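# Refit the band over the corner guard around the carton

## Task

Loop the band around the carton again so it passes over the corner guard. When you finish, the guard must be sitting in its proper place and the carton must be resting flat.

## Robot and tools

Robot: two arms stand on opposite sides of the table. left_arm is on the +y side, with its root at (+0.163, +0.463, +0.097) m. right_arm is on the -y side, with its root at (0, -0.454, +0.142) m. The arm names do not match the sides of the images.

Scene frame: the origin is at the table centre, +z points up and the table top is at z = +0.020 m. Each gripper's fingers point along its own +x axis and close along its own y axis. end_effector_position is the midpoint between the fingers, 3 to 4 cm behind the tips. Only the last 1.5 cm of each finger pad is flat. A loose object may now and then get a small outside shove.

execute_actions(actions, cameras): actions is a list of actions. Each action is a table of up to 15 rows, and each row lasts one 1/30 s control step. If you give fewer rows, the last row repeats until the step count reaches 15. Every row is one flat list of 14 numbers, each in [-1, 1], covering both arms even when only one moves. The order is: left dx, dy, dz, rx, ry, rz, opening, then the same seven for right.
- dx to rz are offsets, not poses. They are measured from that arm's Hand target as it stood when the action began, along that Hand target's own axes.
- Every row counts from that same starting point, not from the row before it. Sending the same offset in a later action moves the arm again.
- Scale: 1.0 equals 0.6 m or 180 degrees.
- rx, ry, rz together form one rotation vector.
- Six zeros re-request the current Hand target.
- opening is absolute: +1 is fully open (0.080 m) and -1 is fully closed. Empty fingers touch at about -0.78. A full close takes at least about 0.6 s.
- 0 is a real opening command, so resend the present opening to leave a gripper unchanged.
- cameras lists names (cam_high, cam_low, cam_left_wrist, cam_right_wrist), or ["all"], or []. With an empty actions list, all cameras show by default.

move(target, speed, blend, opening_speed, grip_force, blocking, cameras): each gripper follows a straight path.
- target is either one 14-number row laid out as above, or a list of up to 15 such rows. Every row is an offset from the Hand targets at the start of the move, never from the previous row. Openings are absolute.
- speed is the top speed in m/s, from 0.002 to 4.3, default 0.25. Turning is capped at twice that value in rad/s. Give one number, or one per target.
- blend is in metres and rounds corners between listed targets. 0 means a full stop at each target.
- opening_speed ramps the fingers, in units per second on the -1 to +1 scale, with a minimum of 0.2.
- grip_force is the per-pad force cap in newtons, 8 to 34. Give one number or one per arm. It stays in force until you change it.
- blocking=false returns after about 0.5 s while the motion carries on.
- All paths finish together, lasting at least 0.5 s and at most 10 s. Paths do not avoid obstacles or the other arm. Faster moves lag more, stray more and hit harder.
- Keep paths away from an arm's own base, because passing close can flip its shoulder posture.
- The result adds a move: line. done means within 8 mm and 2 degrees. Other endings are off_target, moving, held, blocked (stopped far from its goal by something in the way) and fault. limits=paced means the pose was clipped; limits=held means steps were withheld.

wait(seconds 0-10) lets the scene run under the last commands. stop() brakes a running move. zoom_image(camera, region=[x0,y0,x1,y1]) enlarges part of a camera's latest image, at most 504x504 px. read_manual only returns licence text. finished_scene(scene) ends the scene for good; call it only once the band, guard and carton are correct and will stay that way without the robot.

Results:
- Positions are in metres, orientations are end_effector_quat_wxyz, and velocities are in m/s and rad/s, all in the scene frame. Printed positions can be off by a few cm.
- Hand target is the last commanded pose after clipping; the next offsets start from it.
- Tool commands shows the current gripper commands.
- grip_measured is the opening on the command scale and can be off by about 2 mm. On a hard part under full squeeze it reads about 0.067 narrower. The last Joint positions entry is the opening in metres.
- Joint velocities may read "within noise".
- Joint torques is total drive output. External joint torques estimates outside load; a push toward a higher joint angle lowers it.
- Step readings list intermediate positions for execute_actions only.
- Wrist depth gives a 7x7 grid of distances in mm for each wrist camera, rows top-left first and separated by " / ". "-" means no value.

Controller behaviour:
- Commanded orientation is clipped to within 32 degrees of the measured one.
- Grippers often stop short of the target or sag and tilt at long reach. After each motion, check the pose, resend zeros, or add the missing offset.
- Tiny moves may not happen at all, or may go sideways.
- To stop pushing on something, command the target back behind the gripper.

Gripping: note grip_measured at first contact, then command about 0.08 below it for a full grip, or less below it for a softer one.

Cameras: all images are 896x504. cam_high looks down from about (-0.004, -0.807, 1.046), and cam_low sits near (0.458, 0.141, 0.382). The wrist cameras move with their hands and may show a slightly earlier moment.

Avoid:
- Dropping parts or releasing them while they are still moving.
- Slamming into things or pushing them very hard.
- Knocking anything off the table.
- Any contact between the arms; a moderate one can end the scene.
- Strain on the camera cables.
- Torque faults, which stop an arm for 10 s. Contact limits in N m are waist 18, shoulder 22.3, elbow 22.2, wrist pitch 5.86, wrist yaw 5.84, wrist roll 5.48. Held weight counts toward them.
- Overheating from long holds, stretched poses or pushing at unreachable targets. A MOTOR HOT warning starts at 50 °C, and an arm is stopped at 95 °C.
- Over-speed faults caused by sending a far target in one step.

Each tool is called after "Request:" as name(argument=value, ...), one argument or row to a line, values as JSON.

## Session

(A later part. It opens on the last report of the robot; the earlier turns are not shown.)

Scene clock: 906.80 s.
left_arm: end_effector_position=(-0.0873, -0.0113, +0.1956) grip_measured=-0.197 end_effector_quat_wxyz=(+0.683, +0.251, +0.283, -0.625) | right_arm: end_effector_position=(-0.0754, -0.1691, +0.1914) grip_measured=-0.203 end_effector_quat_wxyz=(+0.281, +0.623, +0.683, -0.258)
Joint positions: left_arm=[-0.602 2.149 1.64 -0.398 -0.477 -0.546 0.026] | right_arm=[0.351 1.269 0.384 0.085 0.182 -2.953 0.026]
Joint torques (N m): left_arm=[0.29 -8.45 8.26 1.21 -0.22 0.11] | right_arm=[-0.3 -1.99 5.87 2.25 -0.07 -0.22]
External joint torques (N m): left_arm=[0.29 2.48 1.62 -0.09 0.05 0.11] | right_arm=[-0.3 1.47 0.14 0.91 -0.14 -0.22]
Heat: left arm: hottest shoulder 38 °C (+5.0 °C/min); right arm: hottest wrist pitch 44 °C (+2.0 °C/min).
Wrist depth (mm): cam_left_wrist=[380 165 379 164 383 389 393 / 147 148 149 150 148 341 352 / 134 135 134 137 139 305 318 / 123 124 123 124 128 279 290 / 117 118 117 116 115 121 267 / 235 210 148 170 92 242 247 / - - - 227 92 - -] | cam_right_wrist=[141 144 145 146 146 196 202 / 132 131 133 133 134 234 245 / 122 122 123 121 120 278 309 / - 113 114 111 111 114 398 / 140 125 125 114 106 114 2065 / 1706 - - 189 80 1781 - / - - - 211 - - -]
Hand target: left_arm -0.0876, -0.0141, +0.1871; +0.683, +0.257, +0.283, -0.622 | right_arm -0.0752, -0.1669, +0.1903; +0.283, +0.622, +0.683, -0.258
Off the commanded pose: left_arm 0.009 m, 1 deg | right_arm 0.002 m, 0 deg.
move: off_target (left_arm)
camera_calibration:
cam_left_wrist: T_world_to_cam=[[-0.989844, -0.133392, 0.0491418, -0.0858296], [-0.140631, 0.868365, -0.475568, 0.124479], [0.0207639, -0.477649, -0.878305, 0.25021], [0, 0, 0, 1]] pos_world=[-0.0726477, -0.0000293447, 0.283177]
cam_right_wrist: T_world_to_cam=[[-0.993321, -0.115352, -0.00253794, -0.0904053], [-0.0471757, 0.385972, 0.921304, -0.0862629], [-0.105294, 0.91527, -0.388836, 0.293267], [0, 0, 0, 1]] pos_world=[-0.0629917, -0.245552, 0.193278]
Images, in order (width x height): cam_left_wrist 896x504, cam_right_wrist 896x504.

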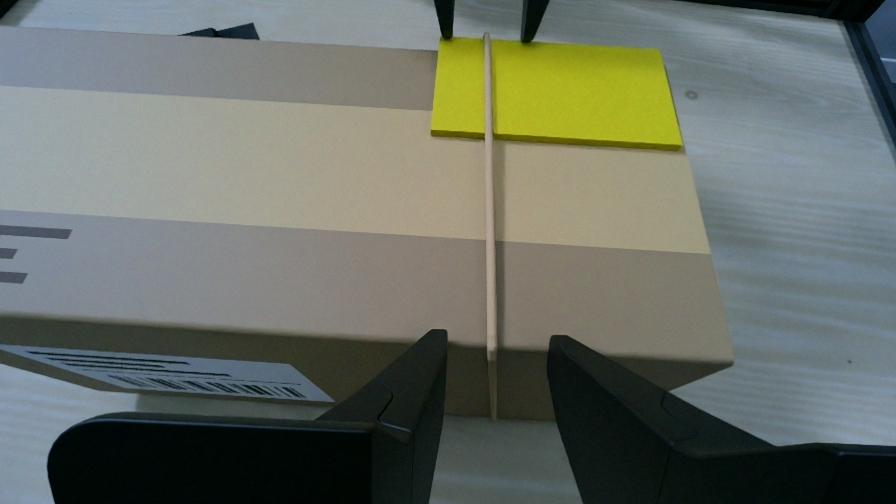

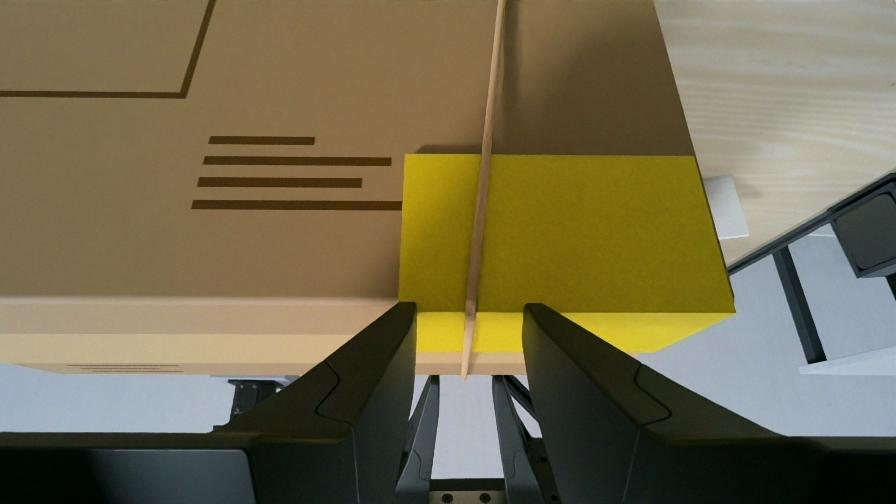

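Request:
move(
  target=[
    [0.0033, 0, 0, 0, 0, 0, -0.2, 0.0, 0, 0, 0, 0, 0, -0.2],
    [0.0033, 0, 0, 0, 0, 0, -1.0, 0.0, 0, 0, 0, 0, 0, -1.0],
  ],
  speed=0.02,
  opening_speed=1.0,
  cameras=["cam_left_wrist", "cam_right_wrist"],
)

Scene clock: 915.43 s.
left_arm: end_effector_position=(-0.0869, -0.0126, +0.1953) grip_measured=-0.768 end_effector_quat_wxyz=(+0.684, +0.251, +0.282, -0.624) | right_arm: end_effector_position=(-0.0758, -0.1682, +0.1924) grip_measured=-0.759 end_effector_quat_wxyz=(+0.279, +0.623, +0.684, -0.257)
Joint positions: left_arm=[-0.6 2.153 1.644 -0.399 -0.478 -0.544 0] | right_arm=[0.35 1.269 0.384 0.091 0.181 -2.953 0.001]
Joint torques (N m): left_arm=[0.22 -8.34 7.94 1.49 -0.15 0.09] | right_arm=[-0.32 -2.01 5.84 1.81 -0.03 -0.22]
External joint torques (N m): left_arm=[0.21 2.74 1.2 0.17 0.12 0.08] | right_arm=[-0.33 1.44 0.13 0.47 -0.1 -0.22]
Heat: left arm: hottest wrist pitch 40 °C (+1.0 °C/min); right arm: hottest wrist pitch 45 °C (+3.0 °C/min).
Wrist depth (mm): cam_left_wrist=[380 375 379 162 387 391 392 / 149 150 151 149 150 342 352 / 133 136 135 138 139 305 320 / 124 125 124 126 129 281 290 / 118 117 118 118 117 122 267 / 233 203 163 86 88 242 248 / - - - - 87 - -] | cam_right_wrist=[138 141 142 143 143 198 203 / 129 130 130 131 134 228 248 / 120 120 121 118 117 283 300 / - 112 112 111 109 113 371 / 130 130 131 105 120 1862 1862 / 1683 202 - - 65 1920 1935 / - - - - - - -]
Hand target: left_arm -0.0876, -0.0154, +0.1857; +0.683, +0.257, +0.283, -0.622 | right_arm -0.0752, -0.1669, +0.1903; +0.283, +0.622, +0.684, -0.257
Off the commanded pose: left_arm 0.010 m, 1 deg | right_arm 0.003 m, 1 deg.
move: off_target (left_arm); target 2's new opening was sent with left_arm's hand 0.010 m and 1 deg from that target
camera_calibration:
cam_left_wrist: T_world_to_cam=[[-0.989804, -0.134248, 0.0476006, -0.0852381], [-0.140639, 0.868178, -0.475908, 0.125467], [0.0225639, -0.47775, -0.878206, 0.249381], [0, 0, 0, 1]] pos_world=[-0.0723505, -0.00122943, 0.282776]
cam_right_wrist: T_world_to_cam=[[-0.993256, -0.115943, -0.000539189, -0.0912295], [-0.0449701, 0.380952, 0.923501, -0.0886199], [-0.106868, 0.917297, -0.383596, 0.291976], [0, 0, 0, 1]] pos_world=[-0.0633965, -0.244646, 0.193792]
Images, in order (width x height): cam_left_wrist 896x504, cam_right_wrist 896x504.

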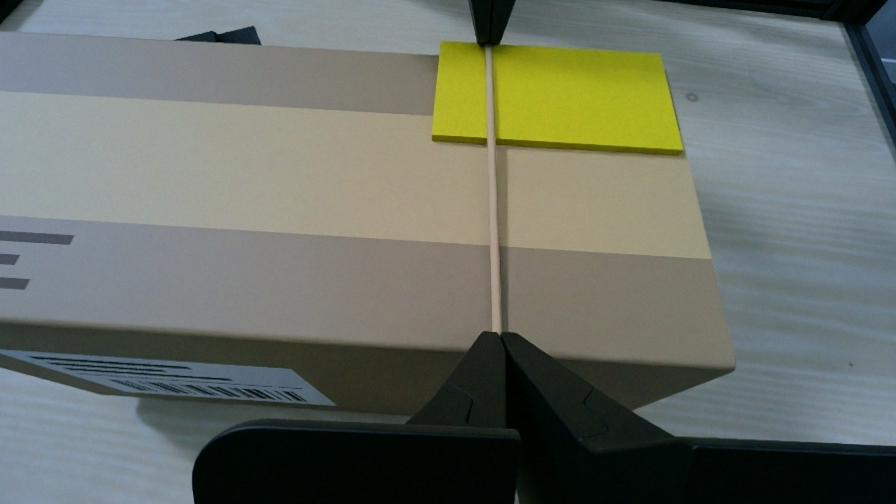

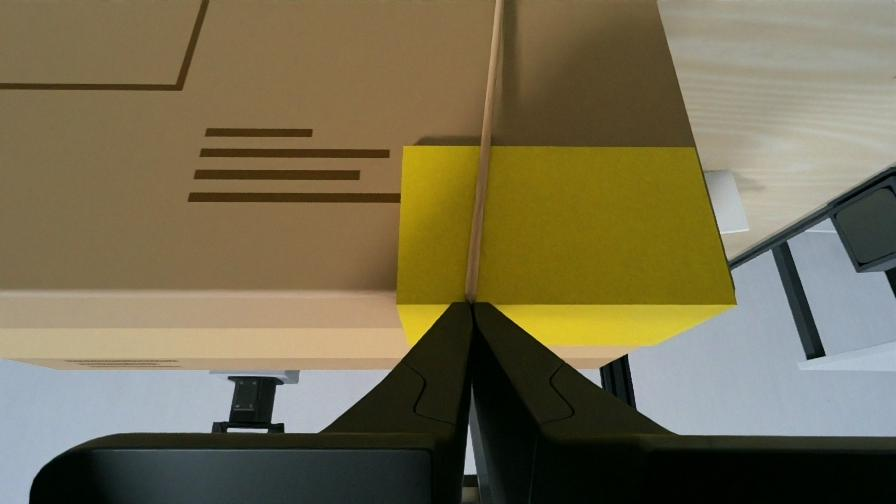

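Request:
zoom_image(
  camera="cam_left_wrist",
  region=[420, 220, 580, 420],
)

Request:
zoom_image(
  camera="cam_right_wrist",
  region=[390, 220, 550, 420],
)

Scaled by 2.520.

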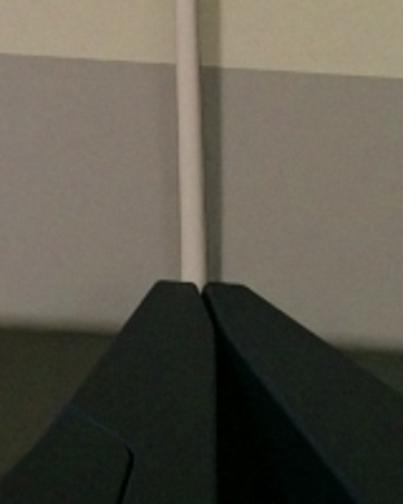

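Scaled by 2.520.

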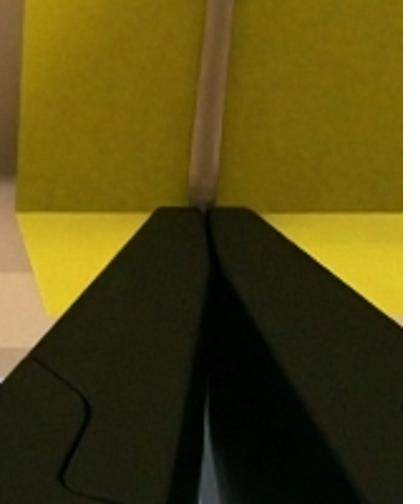

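Request:
move(
  target=[-0.025, 0, 0, 0, 0, 0, -1.0, -0.0167, 0, 0, 0, 0, 0, -1.0],
  speed=0.04,
  cameras=["cam_left_wrist", "cam_right_wrist"],
)

Scene clock: 926.43 s.
left_arm: end_effector_position=(-0.0877, -0.0098, +0.1954) grip_measured=-0.768 end_effector_quat_wxyz=(+0.684, +0.254, +0.283, -0.622) | right_arm: end_effector_position=(-0.0739, -0.1741, +0.1951) grip_measured=-0.760 end_effector_quat_wxyz=(+0.285, +0.621, +0.682, -0.260)
Joint positions: left_arm=[-0.605 2.15 1.644 -0.411 -0.482 -0.55 0] | right_arm=[0.352 1.23 0.385 0.035 0.181 -2.953 0.001]
Joint torques (N m): left_arm=[-0.56 -11.91 5.38 0.45 -0.36 -0.13] | right_arm=[0.35 -4.5 5.59 1.39 0.22 -0.01]
External joint torques (N m): left_arm=[-0.47 -0.83 -1.37 -0.86 -0.09 -0.14] | right_arm=[0.35 -1.21 -0.32 0.04 0.14 -0.01]
Heat: left arm: hottest wrist pitch 41 °C (+3.0 °C/min); right arm: hottest wrist pitch 43 °C (+0.0 °C/min).
Wrist depth (mm): cam_left_wrist=[380 166 376 164 382 385 389 / 149 149 150 148 148 340 350 / 133 136 135 137 138 304 316 / 124 125 123 124 129 278 290 / 133 119 118 117 117 121 267 / 236 220 178 80 87 242 246 / - - - - 87 - -] | cam_right_wrist=[154 152 153 154 158 204 204 / 139 140 140 141 142 237 247 / 128 128 129 126 127 301 310 / 120 119 120 118 119 120 339 / 136 137 136 112 125 112 - / 1730 1585 - - 69 1834 - / - - - - - - -]
Hand target: left_arm -0.0885, -0.0049, +0.1964; +0.683, +0.257, +0.283, -0.622 | right_arm -0.0745, -0.1740, +0.1974; +0.283, +0.622, +0.683, -0.257
Off the commanded pose: left_arm 0.005 m, 0 deg | right_arm 0.002 m, 0 deg.
move: done
camera_calibration:
cam_left_wrist: T_world_to_cam=[[-0.989734, -0.136209, 0.0432784, -0.0848045], [-0.140429, 0.870544, -0.471628, 0.122221], [0.0265643, -0.472864, -0.880735, 0.251688], [0, 0, 0, 1]] pos_world=[-0.0734566, 0.00106474, 0.282983]
cam_right_wrist: T_world_to_cam=[[-0.993134, -0.116898, -0.00444477, -0.0893809], [-0.0504818, 0.393987, 0.917729, -0.0857741], [-0.105529, 0.911652, -0.397183, 0.300458], [0, 0, 0, 1]] pos_world=[-0.0613901, -0.250568, 0.197657]
Images, in order (width x height): cam_left_wrist 896x504, cam_right_wrist 896x504.

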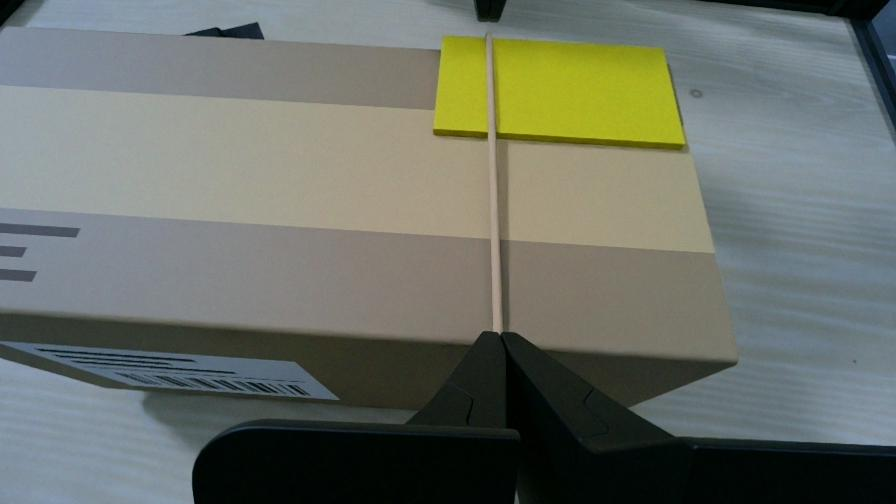

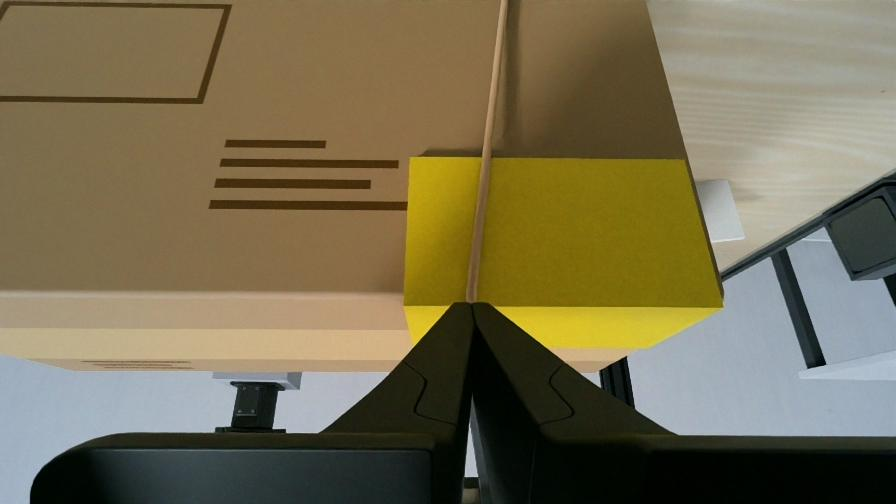

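Request:
move(
  target=[-0.01, -0.02, 0, 0, 0, 0, -1.0, -0.0033, -0.02, 0, 0, 0, 0, -1.0],
  speed=0.04,
  cameras=["cam_left_wrist", "cam_right_wrist"],
)

Scene clock: 935.43 s.
left_arm: end_effector_position=(-0.0995, -0.0007, +0.1993) grip_measured=-0.768 end_effector_quat_wxyz=(+0.681, +0.260, +0.284, -0.623) | right_arm: end_effector_position=(-0.0849, -0.1784, +0.1957) grip_measured=-0.760 end_effector_quat_wxyz=(+0.287, +0.620, +0.683, -0.258)
Joint positions: left_arm=[-0.636 2.15 1.668 -0.457 -0.494 -0.574 0] | right_arm=[0.415 1.23 0.391 0.019 0.225 -2.912 0.001]
Joint torques (N m): left_arm=[-0.16 -10.32 8.22 0.85 -0.51 -0.14] | right_arm=[0.24 -3.67 6.33 1.35 0.26 0.17]
External joint torques (N m): left_arm=[-0.25 0.76 1.47 -0.43 -0.21 -0.14] | right_arm=[0.25 -0.35 0.41 0.01 0.16 0.17]
Heat: left arm: hottest shoulder 40 °C (+4.0 °C/min); right arm: hottest wrist pitch 42 °C (-1.0 °C/min).
Wrist depth (mm): cam_left_wrist=[169 169 170 167 373 383 393 / 153 153 153 151 152 346 346 / 139 140 138 140 141 313 316 / 128 129 129 130 131 288 289 / 175 165 143 125 129 262 266 / 244 244 242 79 87 248 248 / - - - - 86 - -] | cam_right_wrist=[155 157 158 159 163 204 204 / 142 143 144 145 146 246 246 / 131 130 132 130 131 310 308 / 122 122 123 121 121 363 330 / 140 140 139 113 127 1998 1293 / 1706 1617 - - 203 - 1672 / - - - - - - -]
Hand target: left_arm -0.1008, -0.0018, +0.2006; +0.683, +0.258, +0.283, -0.622 | right_arm -0.0863, -0.1765, +0.1988; +0.283, +0.622, +0.683, -0.257
Off the commanded pose: left_arm 0.002 m, 0 deg | right_arm 0.004 m, 1 deg.
move: done
camera_calibration:
cam_left_wrist: T_world_to_cam=[[-0.990866, -0.129489, 0.0376472, -0.0943787], [-0.132129, 0.876458, -0.462994, 0.113508], [0.0269567, -0.46374, -0.885561, 0.260841], [0, 0, 0, 1]] pos_world=[-0.0855502, 0.00925612, 0.287098]
cam_right_wrist: T_world_to_cam=[[-0.992562, -0.121384, -0.00927852, -0.10064], [-0.0567551, 0.393964, 0.917372, -0.0856767], [-0.107699, 0.911075, -0.397923, 0.303283], [0, 0, 0, 1]] pos_world=[-0.0720908, -0.254777, 0.198347]
Images, in order (width x height): cam_left_wrist 896x504, cam_right_wrist 896x504.

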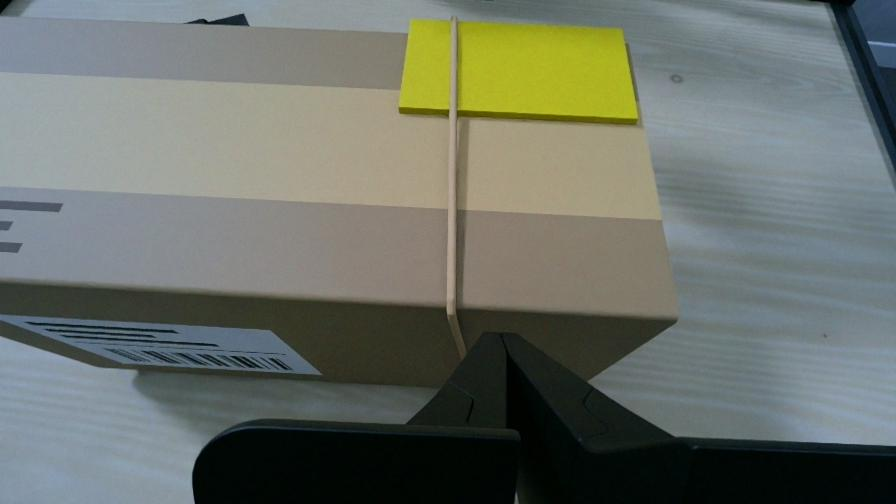

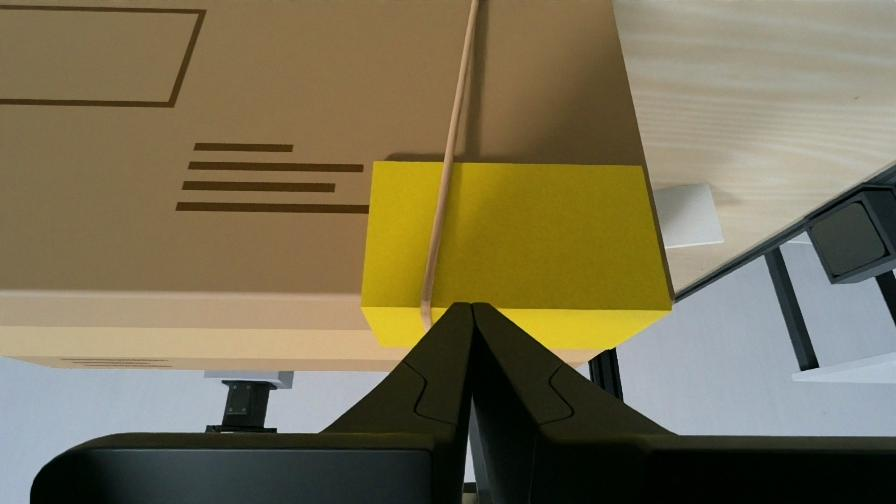

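Request:
zoom_image(
  camera="cam_left_wrist",
  region=[390, 250, 570, 420],
)

Request:
zoom_image(
  camera="cam_right_wrist",
  region=[380, 250, 560, 420],
)

Scaled by 2.800.

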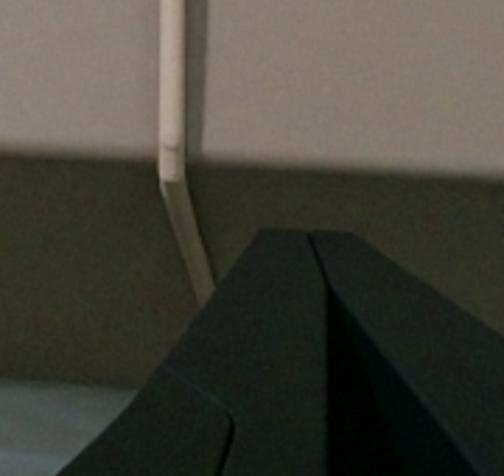

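Scaled by 2.800.

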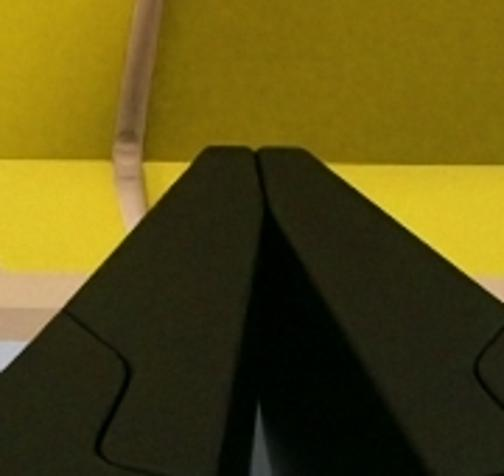

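Request:
move(
  target=[0, 0.0258, 0, 0, 0, 0, -0.45, 0, 0.0217, 0, 0, 0, 0, -0.45],
  speed=0.05,
  cameras=["cam_left_wrist", "cam_right_wrist"],
)

Scene clock: 965.93 s.
left_arm: end_effector_position=(-0.0866, -0.0022, +0.1961) grip_measured=-0.453 end_effector_quat_wxyz=(+0.684, +0.260, +0.284, -0.620) | right_arm: end_effector_position=(-0.0744, -0.1745, +0.1985) grip_measured=-0.453 end_effector_quat_wxyz=(+0.283, +0.622, +0.682, -0.260)
Joint positions: left_arm=[-0.613 2.13 1.621 -0.424 -0.485 -0.558 0.015] | right_arm=[0.356 1.216 0.391 0.019 0.185 -2.948 0.015]
Joint torques (N m): left_arm=[0 -12.22 5.54 1.14 -0.23 0.11] | right_arm=[-0.25 -4.41 5 1.65 0.03 -0.24]
External joint torques (N m): left_arm=[-0.08 -1.38 -1.11 -0.12 0.05 0.1] | right_arm=[-0.27 -1.18 -0.89 0.32 -0.04 -0.24]
Heat: left arm: hottest shoulder 42 °C (+4.0 °C/min); right arm: hottest wrist pitch 41 °C (-3.0 °C/min).
Wrist depth (mm): cam_left_wrist=[165 165 166 163 163 378 381 / 149 149 150 148 148 333 342 / 134 136 135 137 138 301 314 / 125 125 124 124 128 131 286 / 172 143 136 126 121 256 264 / 242 239 239 86 87 244 245 / - - - 228 86 - -] | cam_right_wrist=[154 152 153 154 157 209 210 / 139 140 140 140 142 243 252 / 128 128 129 126 127 300 312 / 119 119 120 118 119 120 404 / 149 149 150 124 125 1730 2194 / 1935 - - - 70 1807 1966 / - - - - - - -]
Hand target: left_arm -0.0854, -0.0004, +0.2007; +0.683, +0.257, +0.283, -0.622 | right_arm -0.0734, -0.1753, +0.1988; +0.283, +0.622, +0.683, -0.257
Off the commanded pose: left_arm 0.005 m, 0 deg | right_arm 0.001 m, 0 deg.
move: done
camera_calibration:
cam_left_wrist: T_world_to_cam=[[-0.98995, -0.136716, 0.0361761, -0.0813402], [-0.137831, 0.875444, -0.46325, 0.114684], [0.0316633, -0.46358, -0.885489, 0.25729], [0, 0, 0, 1]] pos_world=[-0.0728624, 0.00775431, 0.283897]
cam_right_wrist: T_world_to_cam=[[-0.993402, -0.114645, -0.0030618, -0.0898358], [-0.047895, 0.390459, 0.919374, -0.0894732], [-0.104206, 0.913454, -0.393373, 0.301705], [0, 0, 0, 1]] pos_world=[-0.0620889, -0.250958, 0.200667]
Images, in order (width x height): cam_left_wrist 896x504, cam_right_wrist 896x504.

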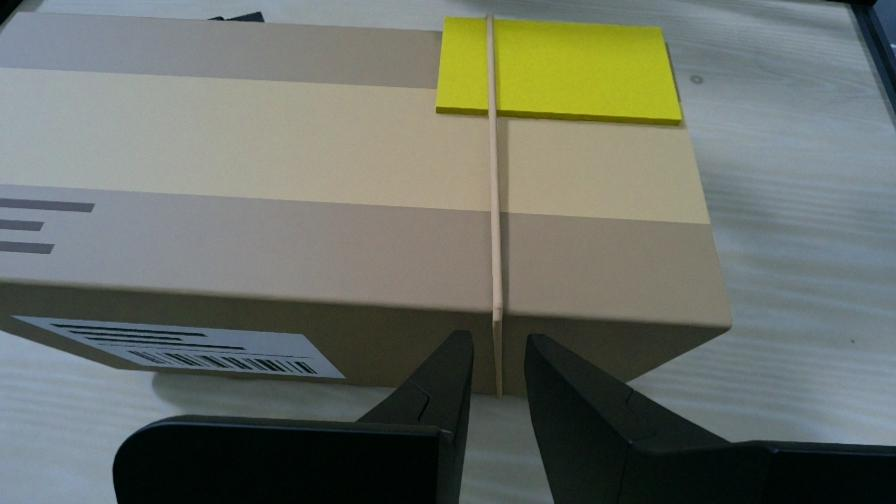

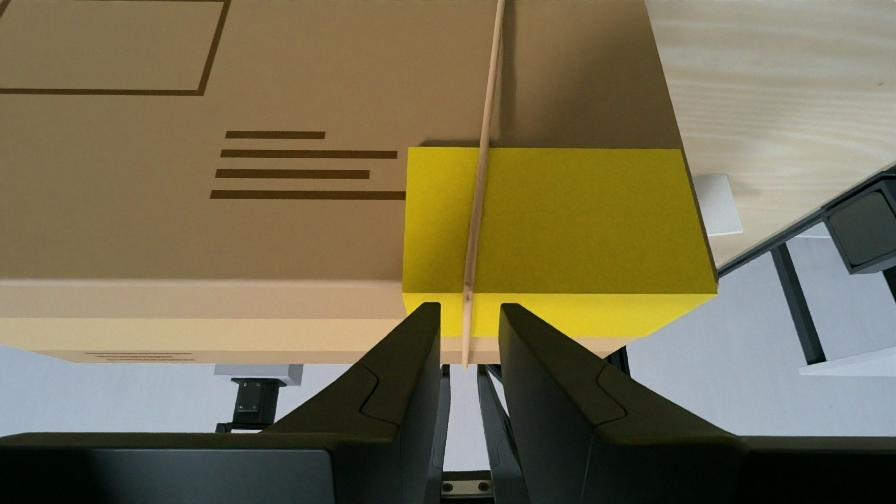

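Request:
move(
  target=[0.0267, 0, 0.0017, 0, 0, 0, -0.55, 0.015, 0, 0.0017, 0, 0, 0, -0.55],
  speed=0.05,
  cameras=["cam_left_wrist", "cam_right_wrist"],
)

Scene clock: 977.53 s.
left_arm: end_effector_position=(-0.0832, -0.0101, +0.1978) grip_measured=-0.547 end_effector_quat_wxyz=(+0.684, +0.251, +0.283, -0.624) | right_arm: end_effector_position=(-0.0754, -0.1679, +0.1959) grip_measured=-0.547 end_effector_quat_wxyz=(+0.277, +0.623, +0.685, -0.257)
Joint positions: left_arm=[-0.596 2.134 1.625 -0.398 -0.475 -0.542 0.01] | right_arm=[0.348 1.255 0.391 0.075 0.18 -2.954 0.01]
Joint torques (N m): left_arm=[0.1 -8.52 8.22 1.19 -0.22 0.12] | right_arm=[-0.25 -2.97 4.67 1.87 -0.02 -0.23]
External joint torques (N m): left_arm=[0.03 2.38 1.52 -0.12 0.05 0.11] | right_arm=[-0.25 0.48 -1.22 0.49 -0.1 -0.23]
Heat: left arm: hottest shoulder 46 °C (+7.1 °C/min); right arm: hottest wrist pitch 42 °C (-2.0 °C/min).
Wrist depth (mm): cam_left_wrist=[381 376 380 382 387 392 394 / 150 151 153 151 151 345 354 / 136 138 137 139 141 305 321 / 125 126 126 128 131 134 293 / 132 120 120 119 119 121 269 / 238 223 173 - 88 245 251 / - - - - 81 - -] | cam_right_wrist=[138 141 142 143 143 201 208 / 129 129 130 131 133 232 251 / 120 120 120 118 117 287 311 / - 112 112 110 108 111 2155 / 141 142 142 107 118 1920 - / 1617 - - - 67 1834 - / - - - - - - -]
Hand target: left_arm -0.0843, -0.0124, +0.1900; +0.683, +0.257, +0.283, -0.622 | right_arm -0.0740, -0.1697, +0.1917; +0.283, +0.622, +0.684, -0.257
Off the commanded pose: left_arm 0.008 m, 1 deg | right_arm 0.005 m, 1 deg.
move: done
camera_calibration:
cam_left_wrist: T_world_to_cam=[[-0.989622, -0.135137, 0.0488443, -0.0815027], [-0.142035, 0.868464, -0.474969, 0.124673], [0.0217665, -0.476978, -0.878646, 0.252754], [0, 0, 0, 1]] pos_world=[-0.0684504, 0.00126952, 0.285278]
cam_right_wrist: T_world_to_cam=[[-0.993355, -0.115092, 0.00055414, -0.090809], [-0.043269, 0.377907, 0.924832, -0.0925809], [-0.10665, 0.918662, -0.380376, 0.292681], [0, 0, 0, 1]] pos_world=[-0.0629971, -0.244339, 0.197001]
Images, in order (width x height): cam_left_wrist 896x504, cam_right_wrist 896x504.

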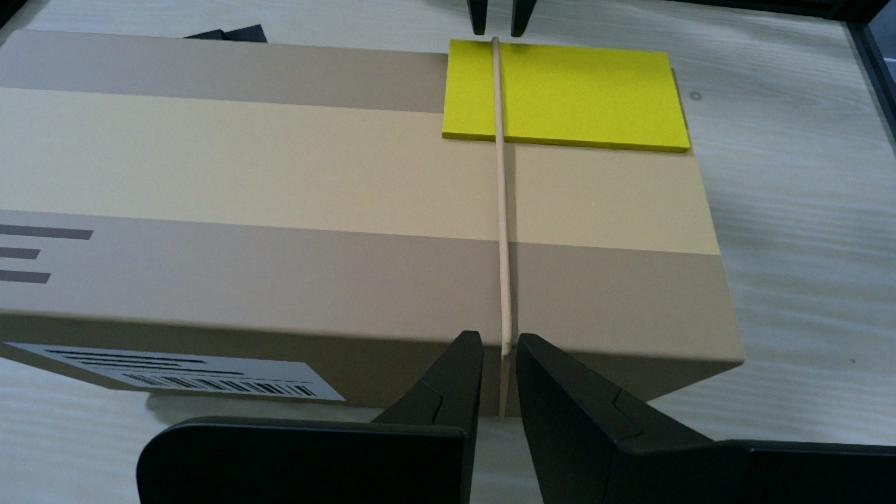

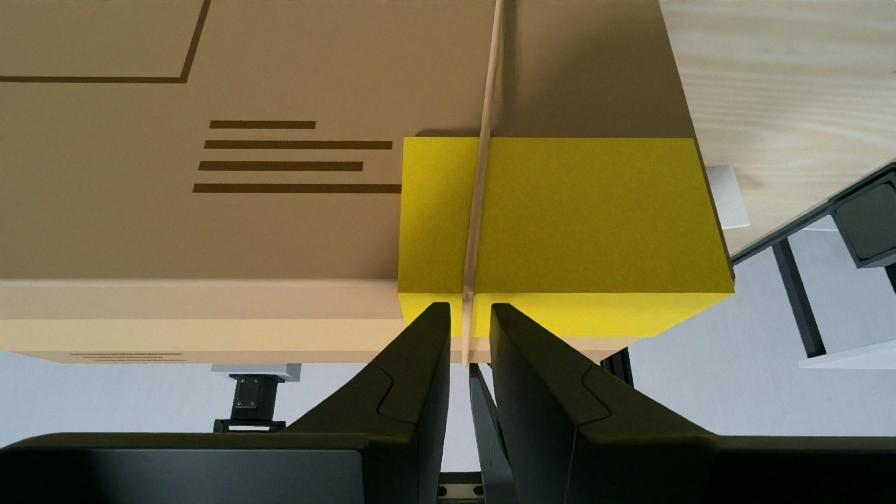

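Request:
move(
  target=[0.005, -0.004, 0, 0, 0, 0, -0.6, 0.0033, 0, 0.0083, 0, 0, 0, -0.6],
  speed=0.03,
  cameras=["cam_left_wrist", "cam_right_wrist"],
)

Scene clock: 985.63 s.
left_arm: end_effector_position=(-0.0850, -0.0128, +0.1968) grip_measured=-0.597 end_effector_quat_wxyz=(+0.684, +0.250, +0.283, -0.624) | right_arm: end_effector_position=(-0.0748, -0.1694, +0.1918) grip_measured=-0.597 end_effector_quat_wxyz=(+0.276, +0.624, +0.685, -0.256)
Joint positions: left_arm=[-0.596 2.147 1.64 -0.397 -0.475 -0.542 0.008] | right_arm=[0.348 1.262 0.373 0.102 0.18 -2.954 0.008]
Joint torques (N m): left_arm=[0 -8.42 8.28 1.11 -0.25 0.08] | right_arm=[-0.03 -2.62 4.51 1.97 0.04 -0.16]
External joint torques (N m): left_arm=[-0.07 2.59 1.55 -0.2 0.02 0.08] | right_arm=[-0.03 0.8 -1.27 0.59 -0.03 -0.16]
Heat: left arm: hottest shoulder 44 °C (+4.0 °C/min); right arm: hottest wrist pitch 41 °C (-3.0 °C/min).
Wrist depth (mm): cam_left_wrist=[380 375 380 374 385 392 387 / 149 150 151 152 150 344 353 / 133 136 136 139 140 306 320 / 124 125 124 127 128 133 292 / 118 118 118 117 116 122 269 / 235 200 163 85 88 241 249 / - - - - 78 - -] | cam_right_wrist=[139 142 143 143 145 197 204 / 130 130 131 132 135 227 247 / 121 121 122 120 119 294 312 / - 113 114 112 111 115 324 / 127 127 128 106 107 107 - / 1683 - - - 65 - 1848 / - - - - - - -]
Hand target: left_arm -0.0864, -0.0147, +0.1879; +0.683, +0.257, +0.283, -0.622 | right_arm -0.0737, -0.1718, +0.1867; +0.283, +0.622, +0.683, -0.258
Off the commanded pose: left_arm 0.009 m, 1 deg | right_arm 0.006 m, 1 deg.
move: off_target (left_arm)
camera_calibration:
cam_left_wrist: T_world_to_cam=[[-0.989559, -0.135052, 0.0503302, -0.0840028], [-0.142636, 0.867606, -0.476356, 0.126549], [0.0206661, -0.478561, -0.877811, 0.250356], [0, 0, 0, 1]] pos_world=[-0.0702492, -0.00132872, 0.284275]
cam_right_wrist: T_world_to_cam=[[-0.993362, -0.115022, 0.00119491, -0.0905904], [-0.0423747, 0.375577, 0.925822, -0.0888232], [-0.106939, 0.919626, -0.377958, 0.292266], [0, 0, 0, 1]] pos_world=[-0.0624982, -0.245836, 0.192807]
Images, in order (width x height): cam_left_wrist 896x504, cam_right_wrist 896x504.

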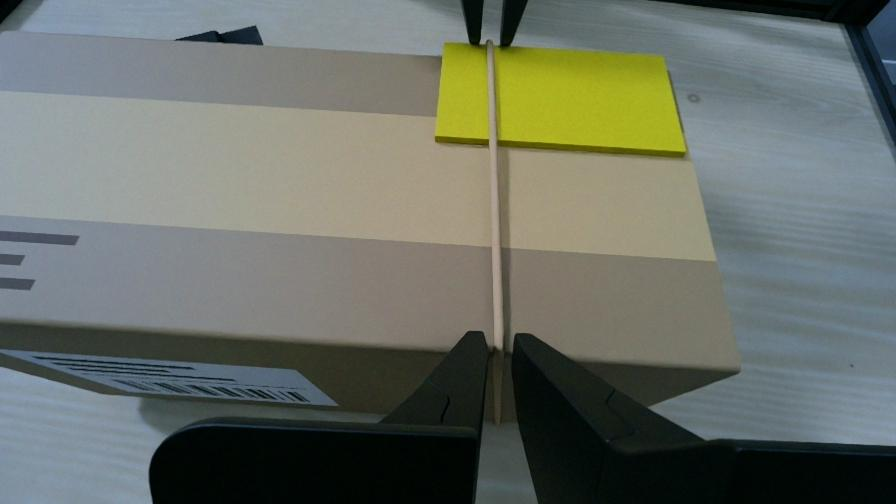

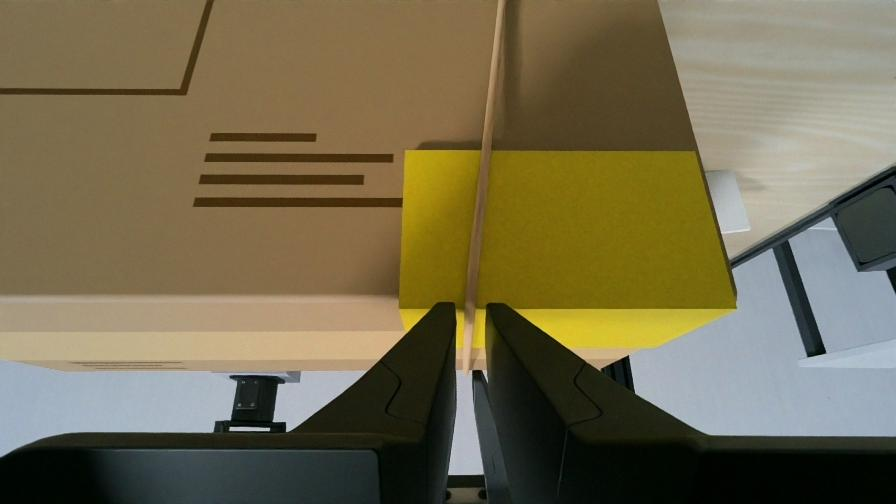

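Request:
move(
  target=[0.0033, 0, 0, 0, 0, 0, -0.6, 0.0058, 0, 0.0058, 0, 0, 0, -0.6],
  speed=0.03,
  cameras=["cam_left_wrist", "cam_right_wrist"],
)

Scene clock: 1005.00 s.
left_arm: end_effector_position=(-0.0853, -0.0131, +0.1965) grip_measured=-0.597 end_effector_quat_wxyz=(+0.684, +0.250, +0.283, -0.624) | right_arm: end_effector_position=(-0.0748, -0.1694, +0.1903) grip_measured=-0.597 end_effector_quat_wxyz=(+0.271, +0.625, +0.687, -0.254)
Joint positions: left_arm=[-0.596 2.149 1.642 -0.397 -0.475 -0.541 0.008] | right_arm=[0.348 1.267 0.359 0.131 0.18 -2.954 0.008]
Joint torques (N m): left_arm=[0.24 -8.1 8.32 1.36 -0.2 0.09] | right_arm=[-0.02 -0.88 4.6 2.18 0.05 -0.16]
External joint torques (N m): left_arm=[0.22 2.82 1.7 0.08 0.07 0.09] | right_arm=[-0.02 2.5 -1.11 0.8 -0.03 -0.16]
Heat: left arm: hottest shoulder 44 °C (+3.0 °C/min); right arm: hottest wrist pitch 42 °C (+0.0 °C/min).
Wrist depth (mm): cam_left_wrist=[380 374 381 163 387 392 394 / 149 150 152 152 153 344 354 / 133 136 135 139 140 306 320 / 124 125 124 127 128 134 292 / 120 117 118 117 116 122 269 / 235 198 162 85 88 243 249 / - - - - 78 - -] | cam_right_wrist=[139 140 141 141 142 198 205 / 129 130 130 130 133 229 249 / 120 120 121 118 117 287 302 / - 112 112 111 111 112 - / 127 127 129 106 106 135 1848 / - 1638 - - 65 2254 1743 / - - - - - - -]
Hand target: left_arm -0.0863, -0.0161, +0.1867; +0.683, +0.257, +0.283, -0.622 | right_arm -0.0737, -0.1718, +0.1818; +0.283, +0.622, +0.683, -0.257
Off the commanded pose: left_arm 0.010 m, 1 deg | right_arm 0.009 m, 2 deg.
move: off_target (left_arm, right_arm)
camera_calibration:
cam_left_wrist: T_world_to_cam=[[-0.989656, -0.134534, 0.0498202, -0.0841859], [-0.141937, 0.867689, -0.476414, 0.126689], [0.0208653, -0.478557, -0.877809, 0.249969], [0, 0, 0, 1]] pos_world=[-0.0705489, -0.00162861, 0.283975]
cam_right_wrist: T_world_to_cam=[[-0.993379, -0.114834, 0.00339048, -0.0908634], [-0.0391528, 0.366143, 0.929734, -0.0893951], [-0.108007, 0.923446, -0.368215, 0.290346], [0, 0, 0, 1]] pos_world=[-0.0624025, -0.245821, 0.190332]
Images, in order (width x height): cam_left_wrist 896x504, cam_right_wrist 896x504.

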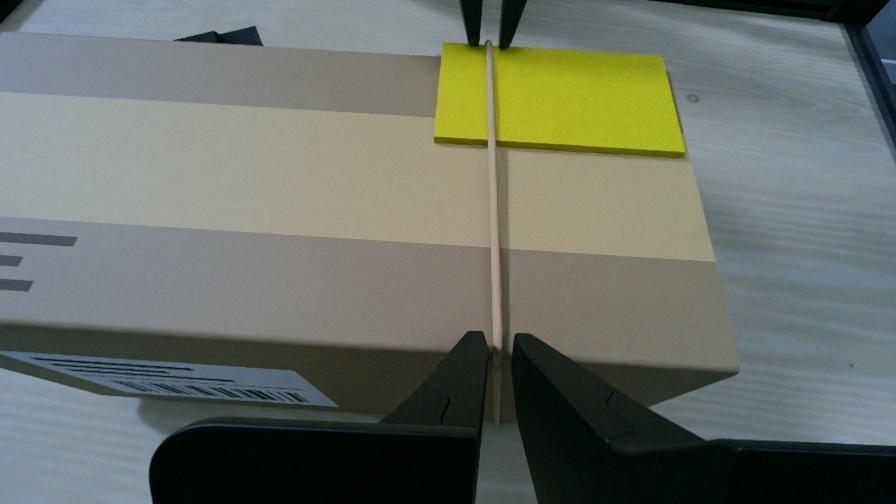

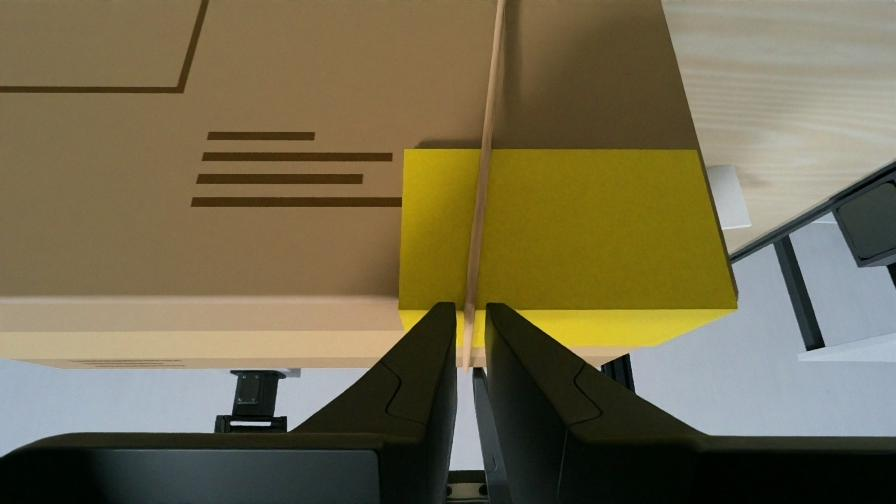

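Request:
move(
  target=[0, 0, 0, 0, 0, 0, -1.0, 0.0, 0, 0, 0, 0, 0, -1.0],
  speed=0.03,
  opening_speed=1.0,
  cameras=["cam_left_wrist", "cam_right_wrist"],
)

Scene clock: 1012.77 s.
left_arm: end_effector_position=(-0.0857, -0.0134, +0.1964) grip_measured=-0.768 end_effector_quat_wxyz=(+0.683, +0.250, +0.283, -0.625) | right_arm: end_effector_position=(-0.0748, -0.1692, +0.1904) grip_measured=-0.759 end_effector_quat_wxyz=(+0.271, +0.625, +0.687, -0.254)
Joint positions: left_arm=[-0.596 2.15 1.643 -0.396 -0.474 -0.541 0] | right_arm=[0.348 1.267 0.359 0.132 0.18 -2.954 0.001]
Joint torques (N m): left_arm=[0.17 -8.21 8.22 1.28 -0.25 0.11] | right_arm=[-0.02 -0.89 4.57 2.08 0.04 -0.16]
External joint torques (N m): left_arm=[0.17 2.73 1.55 -0.03 0.02 0.11] | right_arm=[-0.02 2.49 -1.13 0.7 -0.03 -0.16]
Heat: left arm: hottest shoulder 44 °C (+3.0 °C/min); right arm: hottest wrist pitch 44 °C (+2.0 °C/min).
Wrist depth (mm): cam_left_wrist=[381 375 380 163 387 394 390 / 149 150 152 150 151 345 355 / 134 137 136 139 141 307 321 / 125 125 125 127 129 280 294 / 119 118 118 119 117 123 269 / 223 195 161 86 88 244 249 / - - - - 87 - -] | cam_right_wrist=[139 140 141 140 142 198 205 / 129 129 130 130 133 229 249 / 119 120 121 118 117 287 304 / - 112 113 111 110 112 371 / 127 128 130 104 106 105 1920 / 1596 608 - - - 1706 1982 / - - - - - - -]
Hand target: left_arm -0.0863, -0.0161, +0.1865; +0.683, +0.257, +0.283, -0.622 | right_arm -0.0738, -0.1717, +0.1819; +0.283, +0.622, +0.684, -0.257
Off the commanded pose: left_arm 0.010 m, 1 deg | right_arm 0.009 m, 2 deg.
move: off_target (left_arm, right_arm)
camera_calibration:
cam_left_wrist: T_world_to_cam=[[-0.989728, -0.133574, 0.0509462, -0.0848386], [-0.141628, 0.867614, -0.476642, 0.126946], [0.0194654, -0.478962, -0.87762, 0.24959], [0, 0, 0, 1]] pos_world=[-0.0708465, -0.00192794, 0.283875]
cam_right_wrist: T_world_to_cam=[[-0.993384, -0.114781, 0.00367247, -0.0909813], [-0.0387559, 0.365177, 0.930131, -0.0898563], [-0.108102, 0.923835, -0.36721, 0.290085], [0, 0, 0, 1]] pos_world=[-0.062503, -0.24562, 0.190434]
Images, in order (width x height): cam_left_wrist 896x504, cam_right_wrist 896x504.

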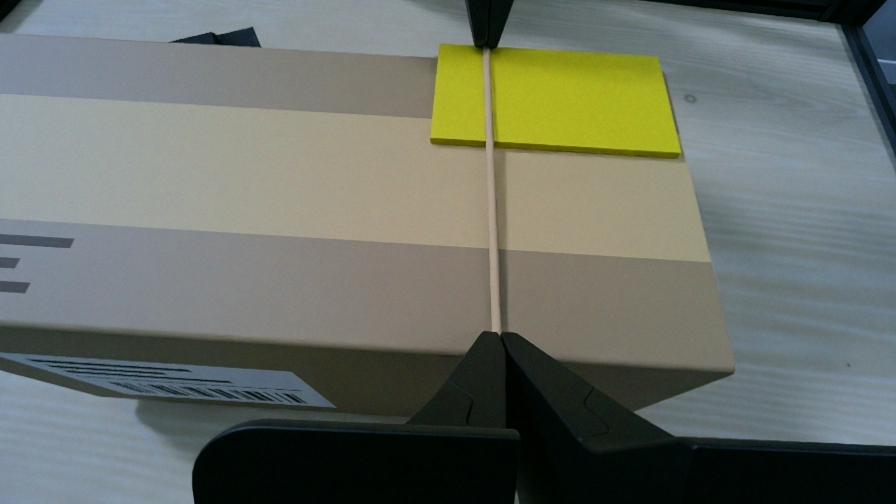

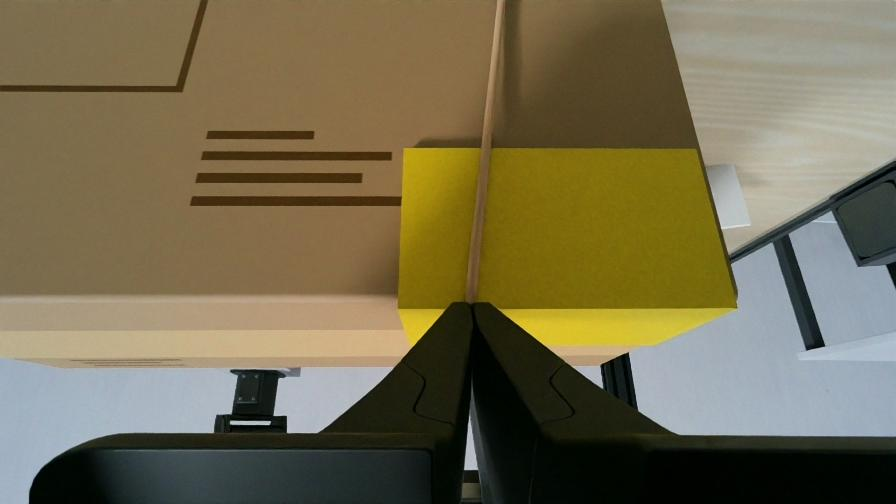

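Request:
move(
  target=[-0.005, -0.0133, 0, 0, 0, 0, -1.0, 0.0, -0.0133, -0.0067, 0, 0, 0, -1.0],
  speed=0.03,
  cameras=["cam_left_wrist", "cam_right_wrist"],
)

Scene clock: 1017.60 s.
left_arm: end_effector_position=(-0.0882, -0.0128, +0.1971) grip_measured=-0.768 end_effector_quat_wxyz=(+0.686, +0.255, +0.281, -0.621) | right_arm: end_effector_position=(-0.0773, -0.1697, +0.1901) grip_measured=-0.759 end_effector_quat_wxyz=(+0.276, +0.630, +0.681, -0.250)
Joint positions: left_arm=[-0.603 2.161 1.667 -0.424 -0.486 -0.548 0] | right_arm=[0.376 1.275 0.367 0.121 0.219 -2.939 0.001]
Joint torques (N m): left_arm=[-0.56 -8.09 8.74 1.56 -0.16 -0.14] | right_arm=[0.81 -0.36 6.05 1.68 -0.46 0.2]
External joint torques (N m): left_arm=[-0.62 3.07 2.01 0.26 0.11 -0.14] | right_arm=[0.83 3.09 0.34 0.3 -0.56 0.2]
Heat: left arm: hottest shoulder 43 °C (+2.0 °C/min); right arm: hottest wrist pitch 44 °C (+3.0 °C/min).
Wrist depth (mm): cam_left_wrist=[376 379 381 163 382 385 385 / 151 152 152 150 150 339 348 / 137 138 136 139 140 304 316 / 126 126 125 127 128 278 289 / 120 119 119 120 117 122 266 / 238 204 164 86 87 242 247 / - - - - 87 - -] | cam_right_wrist=[139 141 141 142 141 195 202 / 131 131 131 130 132 226 242 / 122 121 121 119 116 125 311 / - 113 113 112 108 111 2118 / 136 134 132 105 116 115 2014 / - - - - 204 - 1920 / - - - - - - -]
Hand target: left_arm -0.0944, -0.0147, +0.1886; +0.683, +0.257, +0.283, -0.622 | right_arm -0.0819, -0.1697, +0.1846; +0.283, +0.622, +0.683, -0.257
Off the commanded pose: left_arm 0.011 m, 1 deg | right_arm 0.007 m, 2 deg.
move: off_target (left_arm)
camera_calibration:
cam_left_wrist: T_world_to_cam=[[-0.989563, -0.138656, 0.0392447, -0.0850049], [-0.140626, 0.86972, -0.473087, 0.125778], [0.0314646, -0.473668, -0.880141, 0.252165], [0, 0, 0, 1]] pos_world=[-0.0743644, -0.00173494, 0.284781]
cam_right_wrist: T_world_to_cam=[[-0.994385, -0.104859, -0.0142508, -0.0884037], [-0.052023, 0.36712, 0.928718, -0.0899108], [-0.0921529, 0.924244, -0.370514, 0.292175], [0, 0, 0, 1]] pos_world=[-0.0656599, -0.246303, 0.190497]
Images, in order (width x height): cam_left_wrist 896x504, cam_right_wrist 896x504.

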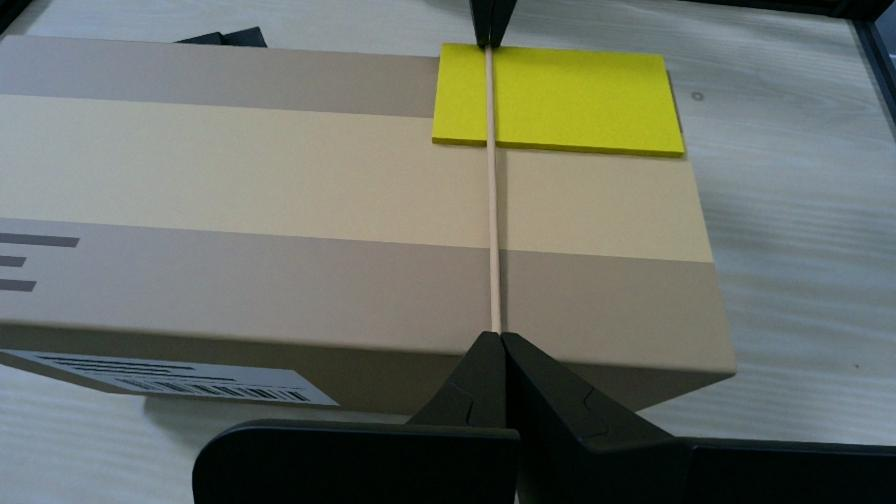

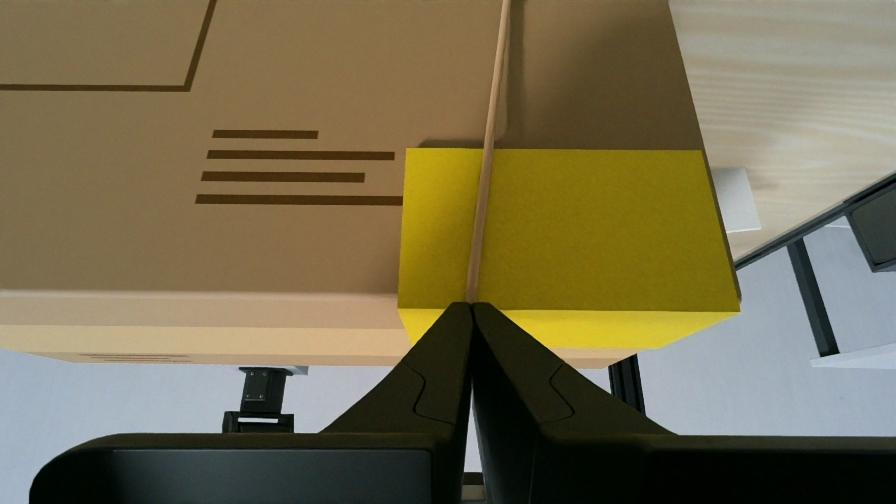

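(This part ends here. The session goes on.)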